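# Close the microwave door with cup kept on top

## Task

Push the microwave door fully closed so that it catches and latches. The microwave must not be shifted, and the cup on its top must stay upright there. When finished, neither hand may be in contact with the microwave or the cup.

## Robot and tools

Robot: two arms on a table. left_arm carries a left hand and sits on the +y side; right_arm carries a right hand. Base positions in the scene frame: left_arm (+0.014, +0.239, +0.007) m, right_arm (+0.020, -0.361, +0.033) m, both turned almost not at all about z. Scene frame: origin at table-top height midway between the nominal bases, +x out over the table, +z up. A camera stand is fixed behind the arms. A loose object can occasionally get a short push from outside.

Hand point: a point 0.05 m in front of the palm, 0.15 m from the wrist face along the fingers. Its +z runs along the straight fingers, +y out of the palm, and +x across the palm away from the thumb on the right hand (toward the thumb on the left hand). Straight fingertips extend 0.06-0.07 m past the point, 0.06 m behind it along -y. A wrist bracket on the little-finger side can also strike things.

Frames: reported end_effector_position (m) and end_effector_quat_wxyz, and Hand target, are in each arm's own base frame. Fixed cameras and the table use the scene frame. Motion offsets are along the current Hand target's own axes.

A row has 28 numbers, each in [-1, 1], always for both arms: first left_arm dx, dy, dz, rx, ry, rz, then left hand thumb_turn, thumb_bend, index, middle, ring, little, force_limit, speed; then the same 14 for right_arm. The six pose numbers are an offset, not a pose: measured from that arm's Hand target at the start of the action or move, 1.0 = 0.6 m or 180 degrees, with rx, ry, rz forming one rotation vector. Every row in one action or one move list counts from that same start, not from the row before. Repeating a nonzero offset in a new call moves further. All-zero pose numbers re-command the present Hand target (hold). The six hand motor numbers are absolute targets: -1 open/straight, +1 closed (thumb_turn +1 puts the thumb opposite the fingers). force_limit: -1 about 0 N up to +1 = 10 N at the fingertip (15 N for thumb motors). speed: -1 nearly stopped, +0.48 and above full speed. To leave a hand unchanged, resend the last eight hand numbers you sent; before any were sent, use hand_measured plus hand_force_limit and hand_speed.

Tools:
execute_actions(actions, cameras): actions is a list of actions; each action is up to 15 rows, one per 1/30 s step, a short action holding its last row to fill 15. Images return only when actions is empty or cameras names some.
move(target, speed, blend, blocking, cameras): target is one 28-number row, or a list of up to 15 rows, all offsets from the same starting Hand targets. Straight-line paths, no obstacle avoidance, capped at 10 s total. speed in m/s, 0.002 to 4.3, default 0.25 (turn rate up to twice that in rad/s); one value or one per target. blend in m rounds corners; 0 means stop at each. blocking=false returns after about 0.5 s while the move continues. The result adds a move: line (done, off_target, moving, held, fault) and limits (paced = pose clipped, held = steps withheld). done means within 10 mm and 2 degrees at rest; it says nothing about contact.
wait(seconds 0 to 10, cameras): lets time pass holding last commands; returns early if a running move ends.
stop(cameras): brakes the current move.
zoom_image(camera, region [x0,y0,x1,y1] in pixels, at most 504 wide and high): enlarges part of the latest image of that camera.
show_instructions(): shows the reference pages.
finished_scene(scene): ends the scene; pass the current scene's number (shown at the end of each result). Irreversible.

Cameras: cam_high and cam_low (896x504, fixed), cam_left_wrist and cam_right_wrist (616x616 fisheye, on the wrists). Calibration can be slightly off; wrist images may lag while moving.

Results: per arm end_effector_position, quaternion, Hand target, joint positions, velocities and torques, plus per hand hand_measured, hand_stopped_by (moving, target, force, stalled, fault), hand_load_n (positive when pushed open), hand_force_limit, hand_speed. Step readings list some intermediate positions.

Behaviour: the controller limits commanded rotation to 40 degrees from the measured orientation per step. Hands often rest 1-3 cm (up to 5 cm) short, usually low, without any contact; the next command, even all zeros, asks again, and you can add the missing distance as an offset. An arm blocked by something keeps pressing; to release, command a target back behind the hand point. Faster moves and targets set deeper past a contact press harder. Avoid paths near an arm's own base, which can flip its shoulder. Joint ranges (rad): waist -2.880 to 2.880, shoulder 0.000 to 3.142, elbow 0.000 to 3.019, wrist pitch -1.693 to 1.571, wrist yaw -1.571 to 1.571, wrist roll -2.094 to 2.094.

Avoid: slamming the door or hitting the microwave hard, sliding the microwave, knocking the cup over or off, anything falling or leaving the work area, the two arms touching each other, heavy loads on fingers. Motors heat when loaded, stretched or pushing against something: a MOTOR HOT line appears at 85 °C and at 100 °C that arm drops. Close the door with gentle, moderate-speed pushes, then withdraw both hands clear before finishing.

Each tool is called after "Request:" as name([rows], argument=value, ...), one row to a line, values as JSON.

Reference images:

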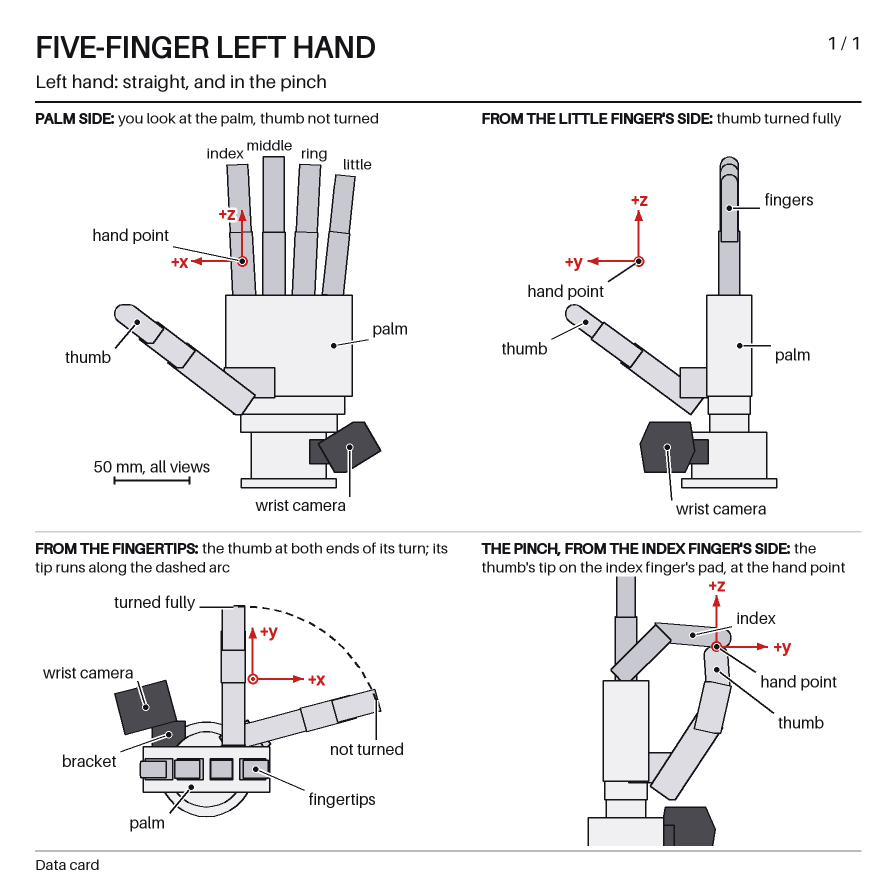

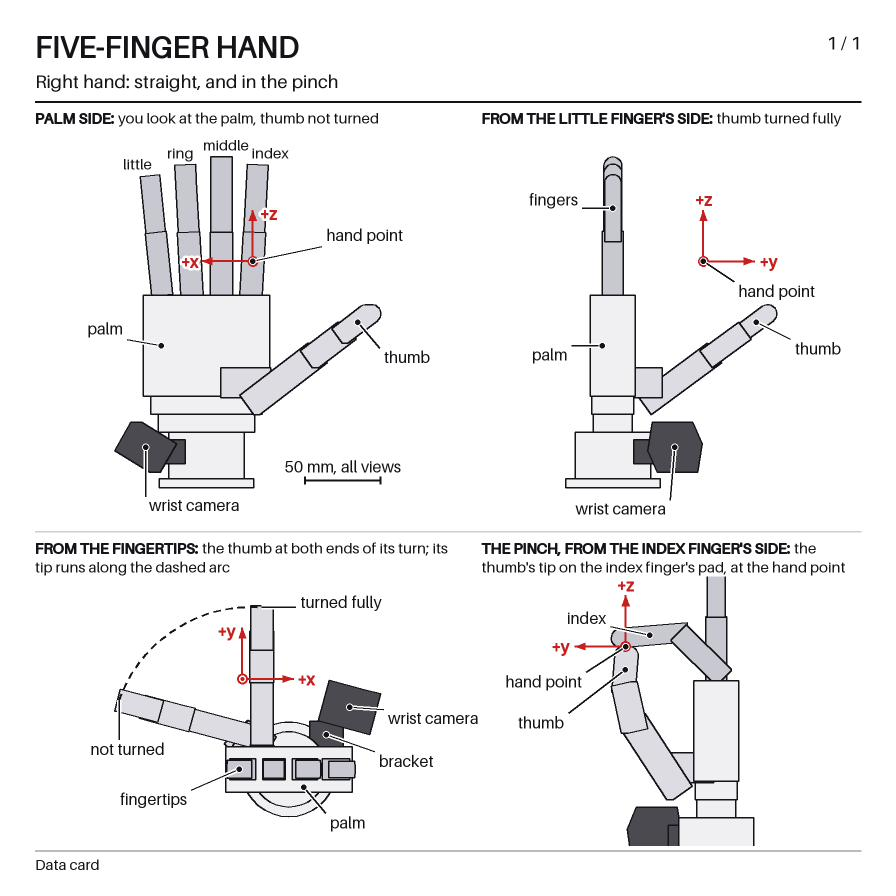

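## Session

Request:
execute_actions(actions=[])

Request:
zoom_image(camera="cam_high", region=[270, 0, 620, 220])

Scene clock: 0.00 s.
left_arm: end_effector_position=(+0.1936, -0.4480, +0.3693) hand_measured=(-1.000, -1.000, -1.000, -1.000, -1.000, -1.000) hand_load_n=(+0.0, +0.0, +0.0, +0.0, +0.0, +0.0) hand_stopped_by=(target, target, target, target, target, target) hand_force_limit=0.00 hand_speed=-0.80 end_effector_quat_wxyz=(-0.375, -0.609, +0.685, -0.138) | right_arm: end_effector_position=(+0.5291, -0.0207, +0.2680) hand_measured=(-1.000, -1.000, -1.000, -1.000, -1.000, -1.000) hand_load_n=(+0.0, +0.0, +0.0, +0.5, +0.0, +0.0) hand_stopped_by=(target, target, target, target, target, target) hand_force_limit=0.00 hand_speed=-0.80 end_effector_quat_wxyz=(+0.019, +0.848, -0.330, +0.414)
Joint positions: left_arm=[-0.779 1.447 1.501 -1.329 0.779 -0.783] | right_arm=[0.155 1.38 1.302 -0.726 0.421 -0.845]
Joint velocities: within noise
Joint torques (N m): no reading
Heat: left arm: hottest waist 31 °C; right arm: hottest wrist pitch 31 °C.
Hand target: left_arm +0.1957, -0.4501, +0.3831; -0.374, -0.602, +0.688, -0.154 | right_arm +0.5356, -0.0197, +0.2761; +0.015, +0.845, -0.331, +0.420
camera_calibration:
cam_left_wrist: T_world_to_cam=[[0.901988, -0.429482, -0.0442996, -0.34525], [-0.0459372, -0.19748, 0.97923, -0.442468], [-0.42931, -0.881219, -0.197854, -0.121624], [0, 0, 0, 1]] pos_world=[0.238871, -0.342835, 0.393919]
cam_right_wrist: T_world_to_cam=[[-0.458044, -0.887823, -0.0443448, 0.235562], [-0.849826, 0.451983, -0.271123, 0.526406], [0.260752, -0.0865007, -0.961523, 0.233432], [0, 0, 0, 1]] pos_world=[0.494384, -0.00859693, 0.377617]

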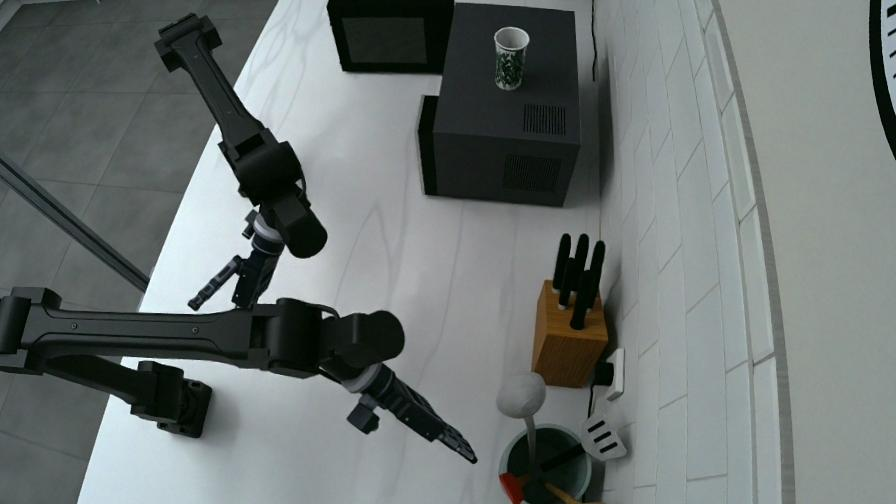

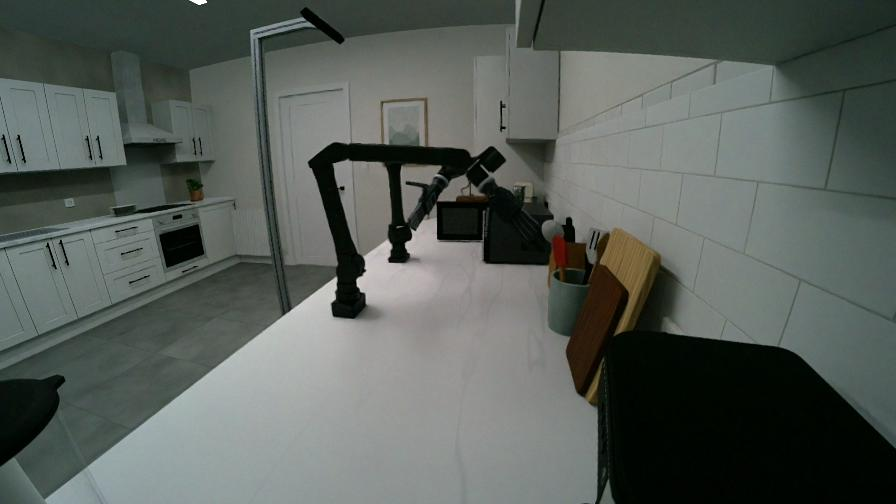

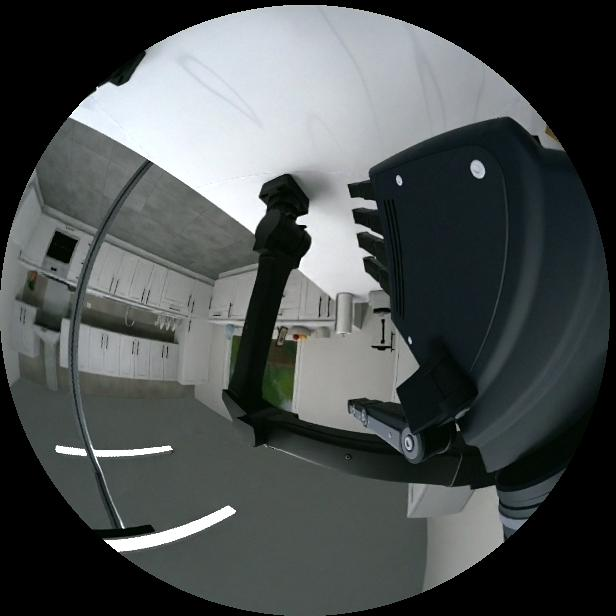

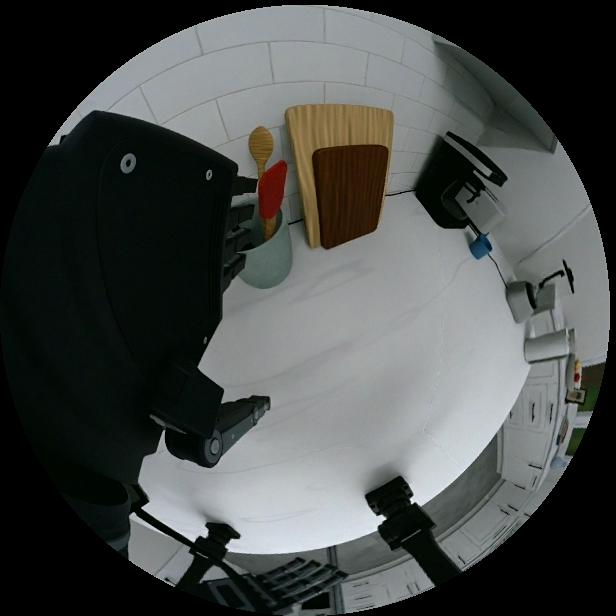

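Scaled by 1.440 from the camera's 896x504 image, which has a finer 1280x720 frame.

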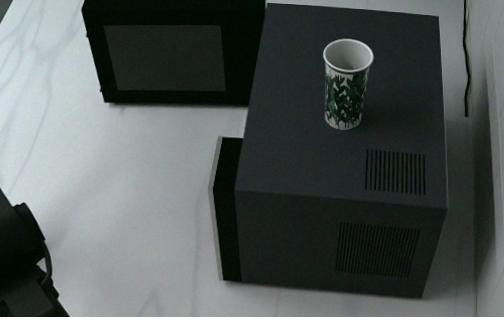

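Request:
move(target=[-0.4898,-0.0567,-0.5228,0.1148,-0.2396,-0.0712,1,-1,0.95,0.95,0.95,0.95,0,0.2,0,0,0,0,0,0,-1,-1,-1,-1,-1,-1,0,-0.8], speed=0.35, cameras=["cam_low"])

Scene clock: 64.27 s.
left_arm: end_effector_position=(+0.3216, -0.0420, +0.3592) hand_measured=(+1.000, -1.000, +0.950, +0.950, +0.950, +0.950) hand_load_n=(+0.0, +0.0, +0.0, +0.0, +0.0, +0.0) hand_stopped_by=(target, target, target, target, target, target) hand_force_limit=0.00 hand_speed=0.20 end_effector_quat_wxyz=(-0.062, +0.745, -0.658, +0.095) | right_arm: end_effector_position=(+0.5291, -0.0207, +0.2680) hand_measured=(-1.000, -1.000, -1.000, -1.000, -1.000, -1.000) hand_load_n=(+0.0, +0.0, +0.0, +0.0, +0.0, +0.0) hand_stopped_by=(target, target, target, target, target, target) hand_force_limit=0.00 hand_speed=-0.80 end_effector_quat_wxyz=(+0.019, +0.848, -0.330, +0.414)
Joint positions: left_arm=[0.01 1.218 1.544 -1.672 0.036 -0.119] | right_arm=[0.155 1.38 1.302 -0.726 0.421 -0.845]
Joint torques (N m): left_arm=[-0.91 -5.66 11.28 0.2 -0.1 0.26] | right_arm=[1.49 -13.51 9.83 2.03 0.25 0.07]
Heat: left arm: hottest elbow 33 °C; right arm: hottest elbow 34 °C.
Hand target: left_arm +0.3296, -0.0402, +0.3802; +0.000, +0.743, -0.669, +0.000 | right_arm +0.5356, -0.0197, +0.2761; +0.015, +0.845, -0.331, +0.420
Off the commanded pose: left_arm 0.023 m, 13 deg | right_arm 0.010 m, 1 deg.
joint sent to its limit (left arm) — joint 4 (wrist pitch), lower limit. The joint targets are off in orientation, not in position.
move: off_target (left_arm)
Images, in order (width x height): cam_low 896x504.

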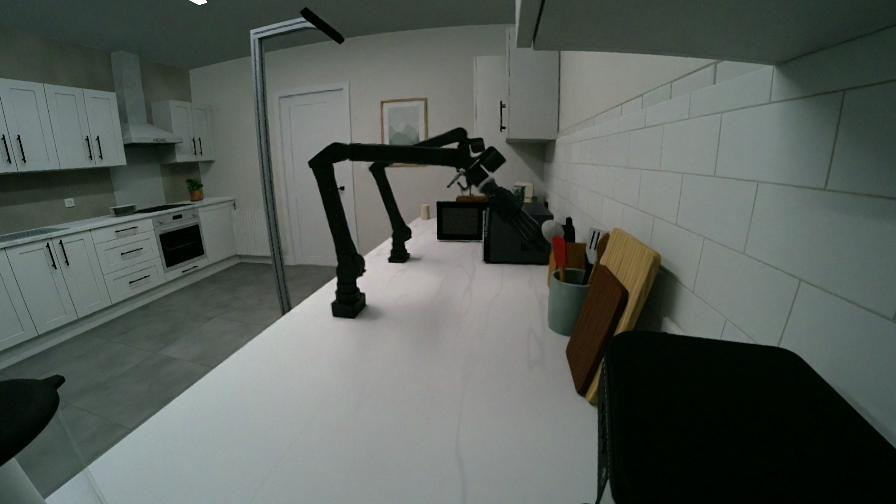

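Request:
move(target=[-0.9633,0.2373,0.0333,0,0,0,1,-1,0.95,0.95,0.95,0.95,0,0.2,0,0,0,0,0,0,-1,-1,-1,-1,-1,-1,0,-0.8], speed=0.4, cameras=["cam_left_wrist"])

Scene clock: 74.43 s.
left_arm: end_effector_position=(+0.1246, +0.5119, +0.3374) hand_measured=(+1.000, -1.000, +0.950, +0.950, +0.950, +0.950) hand_load_n=(+0.0, +0.0, +0.0, +0.0, +0.0, +0.0) hand_stopped_by=(target, target, target, target, target, target) hand_force_limit=0.00 hand_speed=0.20 end_effector_quat_wxyz=(-0.094, +0.740, -0.664, -0.053) | right_arm: end_effector_position=(+0.5291, -0.0207, +0.2680) hand_measured=(-1.000, -1.000, -1.000, -1.000, -1.000, -1.000) hand_load_n=(+0.0, +0.5, +0.0, +0.0, +0.0, +0.0) hand_stopped_by=(target, target, target, target, target, target) hand_force_limit=0.00 hand_speed=-0.80 end_effector_quat_wxyz=(+0.019, +0.848, -0.330, +0.414)
Joint positions: left_arm=[1.245 1.753 2.07 -1.674 -0.022 1.141] | right_arm=[0.155 1.38 1.302 -0.726 0.421 -0.845]
Joint torques (N m): left_arm=[-1.26 -12.75 11.12 0.25 -0.17 0.29] | right_arm=[1.49 -12.69 9.8 2.07 0.21 0.08]
Heat: left arm: hottest elbow 34 °C; right arm: hottest elbow 34 °C.
Hand target: left_arm +0.1277, +0.5197, +0.3606; +0.000, +0.743, -0.669, +0.000 | right_arm +0.5356, -0.0197, +0.2761; +0.015, +0.845, -0.331, +0.420
Off the commanded pose: left_arm 0.025 m, 12 deg | right_arm 0.010 m, 1 deg.
joint sent to its limit (left arm) — joint 4 (wrist pitch), lower limit. The joint targets are off in orientation, not in position.
move: off_target (left_arm)
camera_calibration:
cam_left_wrist: T_world_to_cam=[[0.979277, -0.202333, 0.00877812, -0.0159594], [-0.193872, -0.924028, 0.329525, 0.384666], [-0.0585627, -0.324398, -0.944106, 0.608925], [0, 0, 0, 1]] pos_world=[0.125865, 0.549747, 0.448273]
Images, in order (width x height): cam_left_wrist 616x616.

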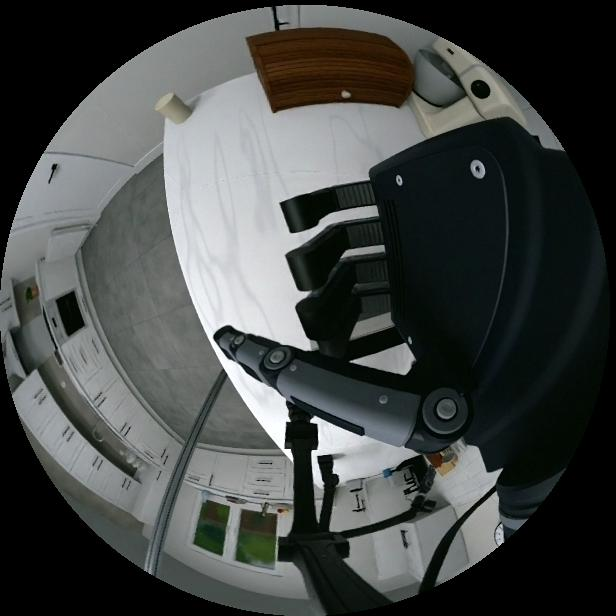

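Request:
move([
  [0,0,0.4,0,0,0,1,-1,0.95,0.95,0.95,0.95,0,0.2,0,0,0,0,0,0,-1,-1,-1,-1,-1,-1,0,-0.8],
  [0.1468,0.0054,0.4,0,0,0,1,-1,0.95,0.95,0.95,0.95,0,0.2,0,0,0,0,0,0,-1,-1,-1,-1,-1,-1,0,-0.8],
  [0.3457,-0.0056,0.4,0,0,-0.1056,1,-1,0.95,0.95,0.95,0.95,0,0.2,0,0,0,0,0,0,-1,-1,-1,-1,-1,-1,0,-0.8],
  [0.5111,-0.0804,0.4,0,0,-0.2167,1,-1,0.95,0.95,0.95,0.95,0,0.2,0,0,0,0,0,0,-1,-1,-1,-1,-1,-1,0,-0.8],
  [0.6363,-0.203,0.4,0,0,-0.3278,1,-1,0.95,0.95,0.95,0.95,0,0.2,0,0,0,0,0,0,-1,-1,-1,-1,-1,-1,0,-0.8],
  [0.6985,-0.3171,0.4,0,0,-0.4111,1,-1,0.95,0.95,0.95,0.95,0,0.2,0,0,0,0,0,0,-1,-1,-1,-1,-1,-1,0,-0.8],
  [0.7287,-0.4446,0.4,0,0,-0.4889,1,-1,0.95,0.95,0.95,0.95,0,0.2,0,0,0,0,0,0,-1,-1,-1,-1,-1,-1,0,-0.8],
  [0.7316,-0.5365,0.4,0,0,-0.4889,1,-1,0.95,0.95,0.95,0.95,0,0.2,0,0,0,0,0,0,-1,-1,-1,-1,-1,-1,0,-0.8],
], speed=[0.3,0.15,0.2,0.2,0.2,0.17,0.14,0.07], blend=0.02, cameras=["cam_high","cam_left_wrist"])

Request:
zoom_image(camera="cam_high", region=[360, 0, 560, 210])

Request:
zoom_image(camera="cam_left_wrist", region=[140, 300, 500, 616])

Scene clock: 107.30 s.
left_arm: end_effector_position=(+0.4117, +0.1074, +0.1117) hand_measured=(+1.000, -1.000, +0.950, +0.950, +0.950, +0.950) hand_load_n=(+0.0, +0.0, +0.0, +0.0, +0.0, +0.0) hand_stopped_by=(target, target, target, target, target, target) hand_force_limit=0.00 hand_speed=0.20 end_effector_quat_wxyz=(+0.020, +0.997, +0.035, -0.063) | right_arm: end_effector_position=(+0.5291, -0.0207, +0.2680) hand_measured=(-1.000, -1.000, -1.000, -1.000, -1.000, -1.000) hand_load_n=(+0.0, +0.0, +0.0, +0.0, +0.0, +0.0) hand_stopped_by=(target, target, target, target, target, target) hand_force_limit=0.00 hand_speed=-0.80 end_effector_quat_wxyz=(+0.019, +0.848, -0.330, +0.414)
Joint positions: left_arm=[0.41 1.566 1.218 -1.355 -0.009 -1.231] | right_arm=[0.155 1.38 1.302 -0.726 0.421 -0.845]
Joint torques (N m): left_arm=[-4.66 -4.78 15.35 3.14 0.53 -0.31] | right_arm=[1.03 -14.15 9.81 2 0.2 0.09]
Heat: left arm: hottest elbow 37 °C; right arm: hottest elbow 35 °C.
Hand target: left_arm +0.4934, +0.1168, +0.1201; +0.000, +0.999, +0.035, +0.000 | right_arm +0.5356, -0.0197, +0.2761; +0.015, +0.845, -0.331, +0.420
Off the commanded pose: left_arm 0.083 m, 8 deg | right_arm 0.010 m, 1 deg.
move: off_target (left_arm)
camera_calibration:
cam_left_wrist: T_world_to_cam=[[0.233252, 0.970053, -0.0677555, -0.187145], [0.886409, -0.183454, 0.424998, -0.393955], [0.399841, -0.159191, -0.902655, 0.0702661], [0, 0, 0, 1]] pos_world=[0.364762, 0.120454, 0.218176]
Images, in order (width x height): cam_high 896x504, cam_left_wrist 616x616.

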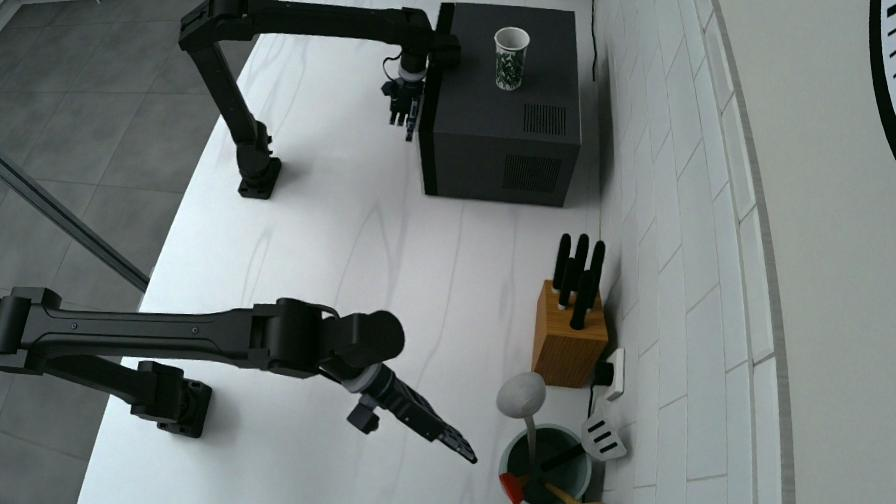

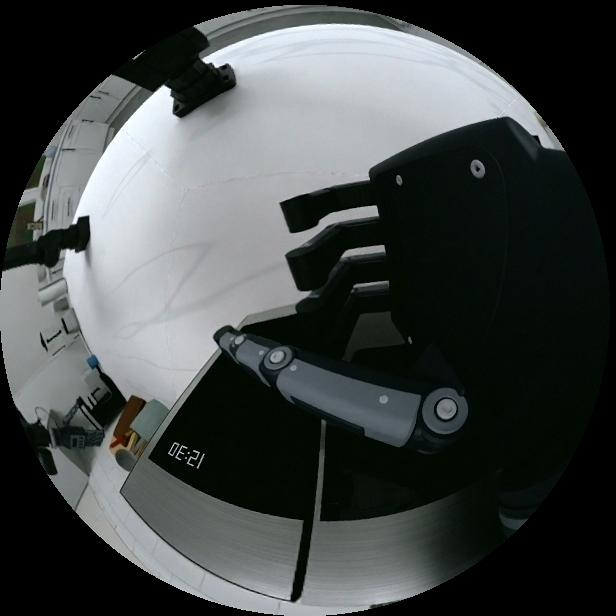

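Scaled by 2.400 from the camera's 896x504 image, which has a finer 1280x720 frame.

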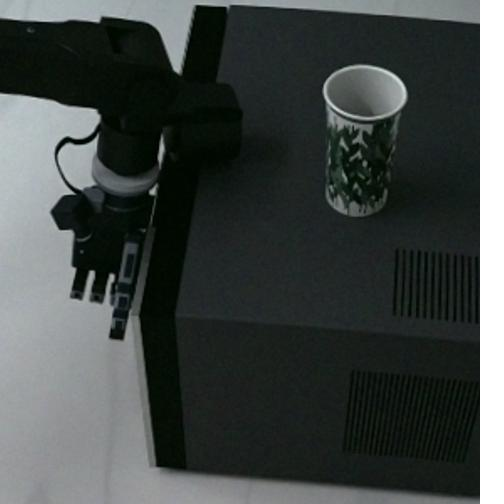

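Scaled by 1.400 from the camera's 616x616 image, which has a finer 880x880 frame.

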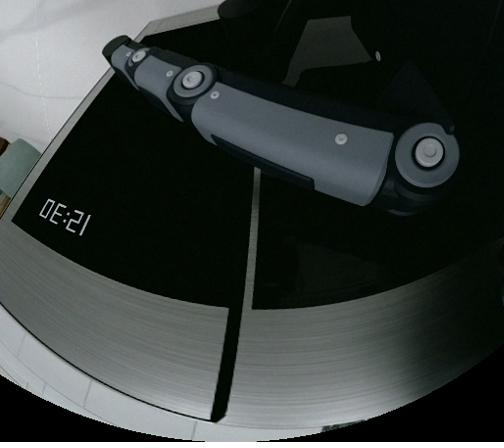

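Request:
move(target=[-0.25,0,0,0,0,0,1,-1,0.95,0.95,0.95,0.95,0,0.2,0,0,0,0,0,0,-1,-1,-1,-1,-1,-1,0,-0.8], speed=0.25, cameras=["cam_high","cam_left_wrist"])

Request:
zoom_image(camera="cam_high", region=[360, 0, 560, 210])

Request:
zoom_image(camera="cam_left_wrist", region=[140, 300, 500, 616])

Scene clock: 115.60 s.
left_arm: end_effector_position=(+0.3450, +0.1035, +0.1180) hand_measured=(+1.000, -1.000, +0.950, +0.950, +0.950, +0.950) hand_load_n=(+0.0, +0.0, +0.0, +0.0, +0.0, +0.0) hand_stopped_by=(target, target, target, target, target, target) hand_force_limit=0.00 hand_speed=0.20 end_effector_quat_wxyz=(+0.002, +0.999, +0.037, -0.009) | right_arm: end_effector_position=(+0.5291, -0.0207, +0.2680) hand_measured=(-1.000, -1.000, -1.000, -1.000, -1.000, -1.000) hand_load_n=(+0.0, +0.0, +0.0, +0.0, +0.0, +0.0) hand_stopped_by=(target, target, target, target, target, target) hand_force_limit=0.00 hand_speed=-0.80 end_effector_quat_wxyz=(+0.019, +0.848, -0.330, +0.414)
Joint positions: left_arm=[0.479 1.322 0.98 -1.248 -0.004 -1.166] | right_arm=[0.155 1.38 1.302 -0.726 0.421 -0.845]
Joint torques (N m): left_arm=[-0.15 -7.88 5.93 0.47 0.11 0.27] | right_arm=[0.91 -13.51 9.74 1.98 0.21 0.08]
Heat: left arm: hottest elbow 38 °C; right arm: hottest elbow 35 °C.
Hand target: left_arm +0.3439, +0.1064, +0.1204; +0.000, +0.999, +0.035, +0.000 | right_arm +0.5356, -0.0197, +0.2761; +0.015, +0.845, -0.331, +0.420
Off the commanded pose: left_arm 0.004 m, 1 deg | right_arm 0.010 m, 1 deg.
move: done
camera_calibration:
cam_left_wrist: T_world_to_cam=[[0.232943, 0.972481, -0.0042484, -0.175181], [0.837188, -0.198309, 0.509696, -0.329713], [0.494827, -0.122287, -0.860344, 0.0604659], [0, 0, 0, 1]] pos_world=[0.286919, 0.112369, 0.219331]
Images, in order (width x height): cam_high 896x504, cam_left_wrist 616x616.

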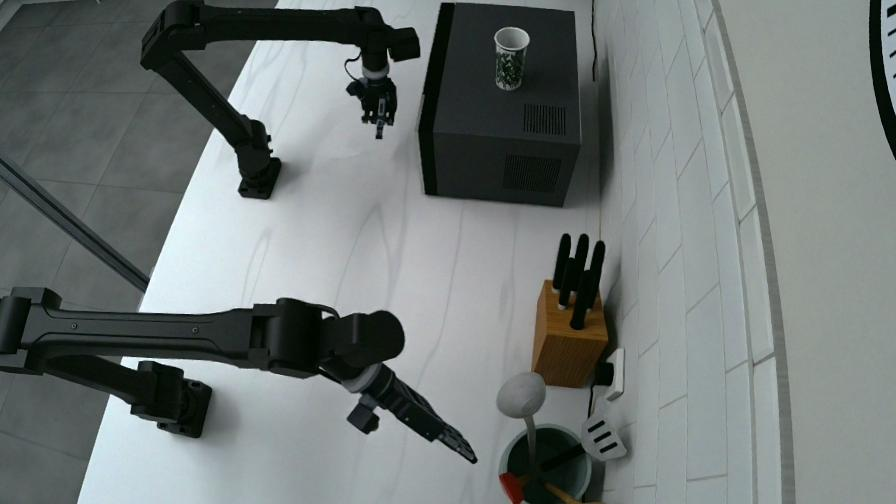

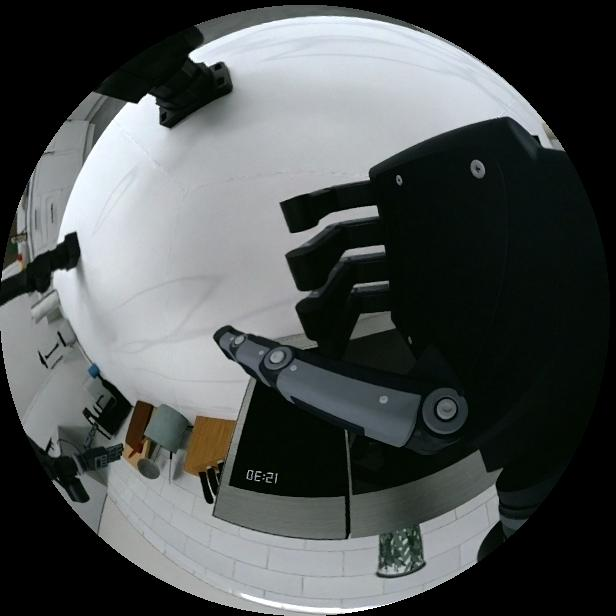

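Scaled by 2.400 from the camera's 896x504 image, which has a finer 1280x720 frame.

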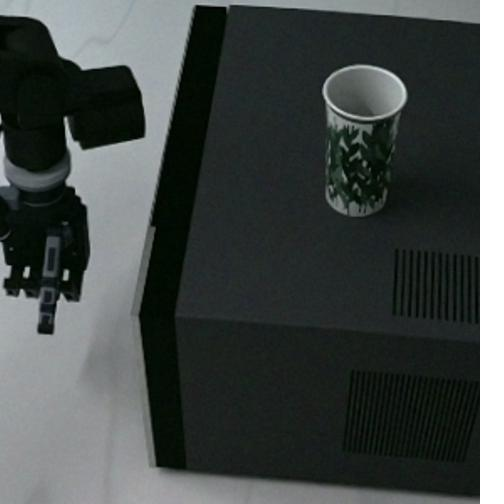

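Scaled by 1.400 from the camera's 616x616 image, which has a finer 880x880 frame.

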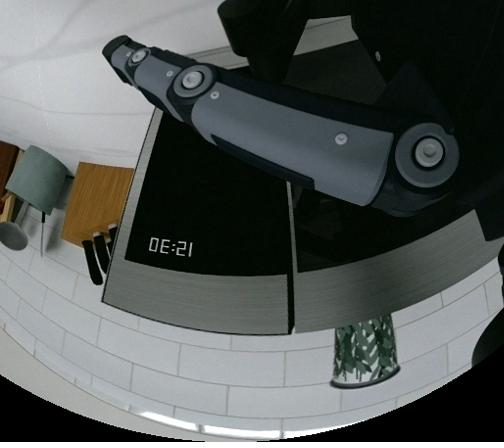

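Request:
finished_scene(scene=2)

The scene is finished: the task was done.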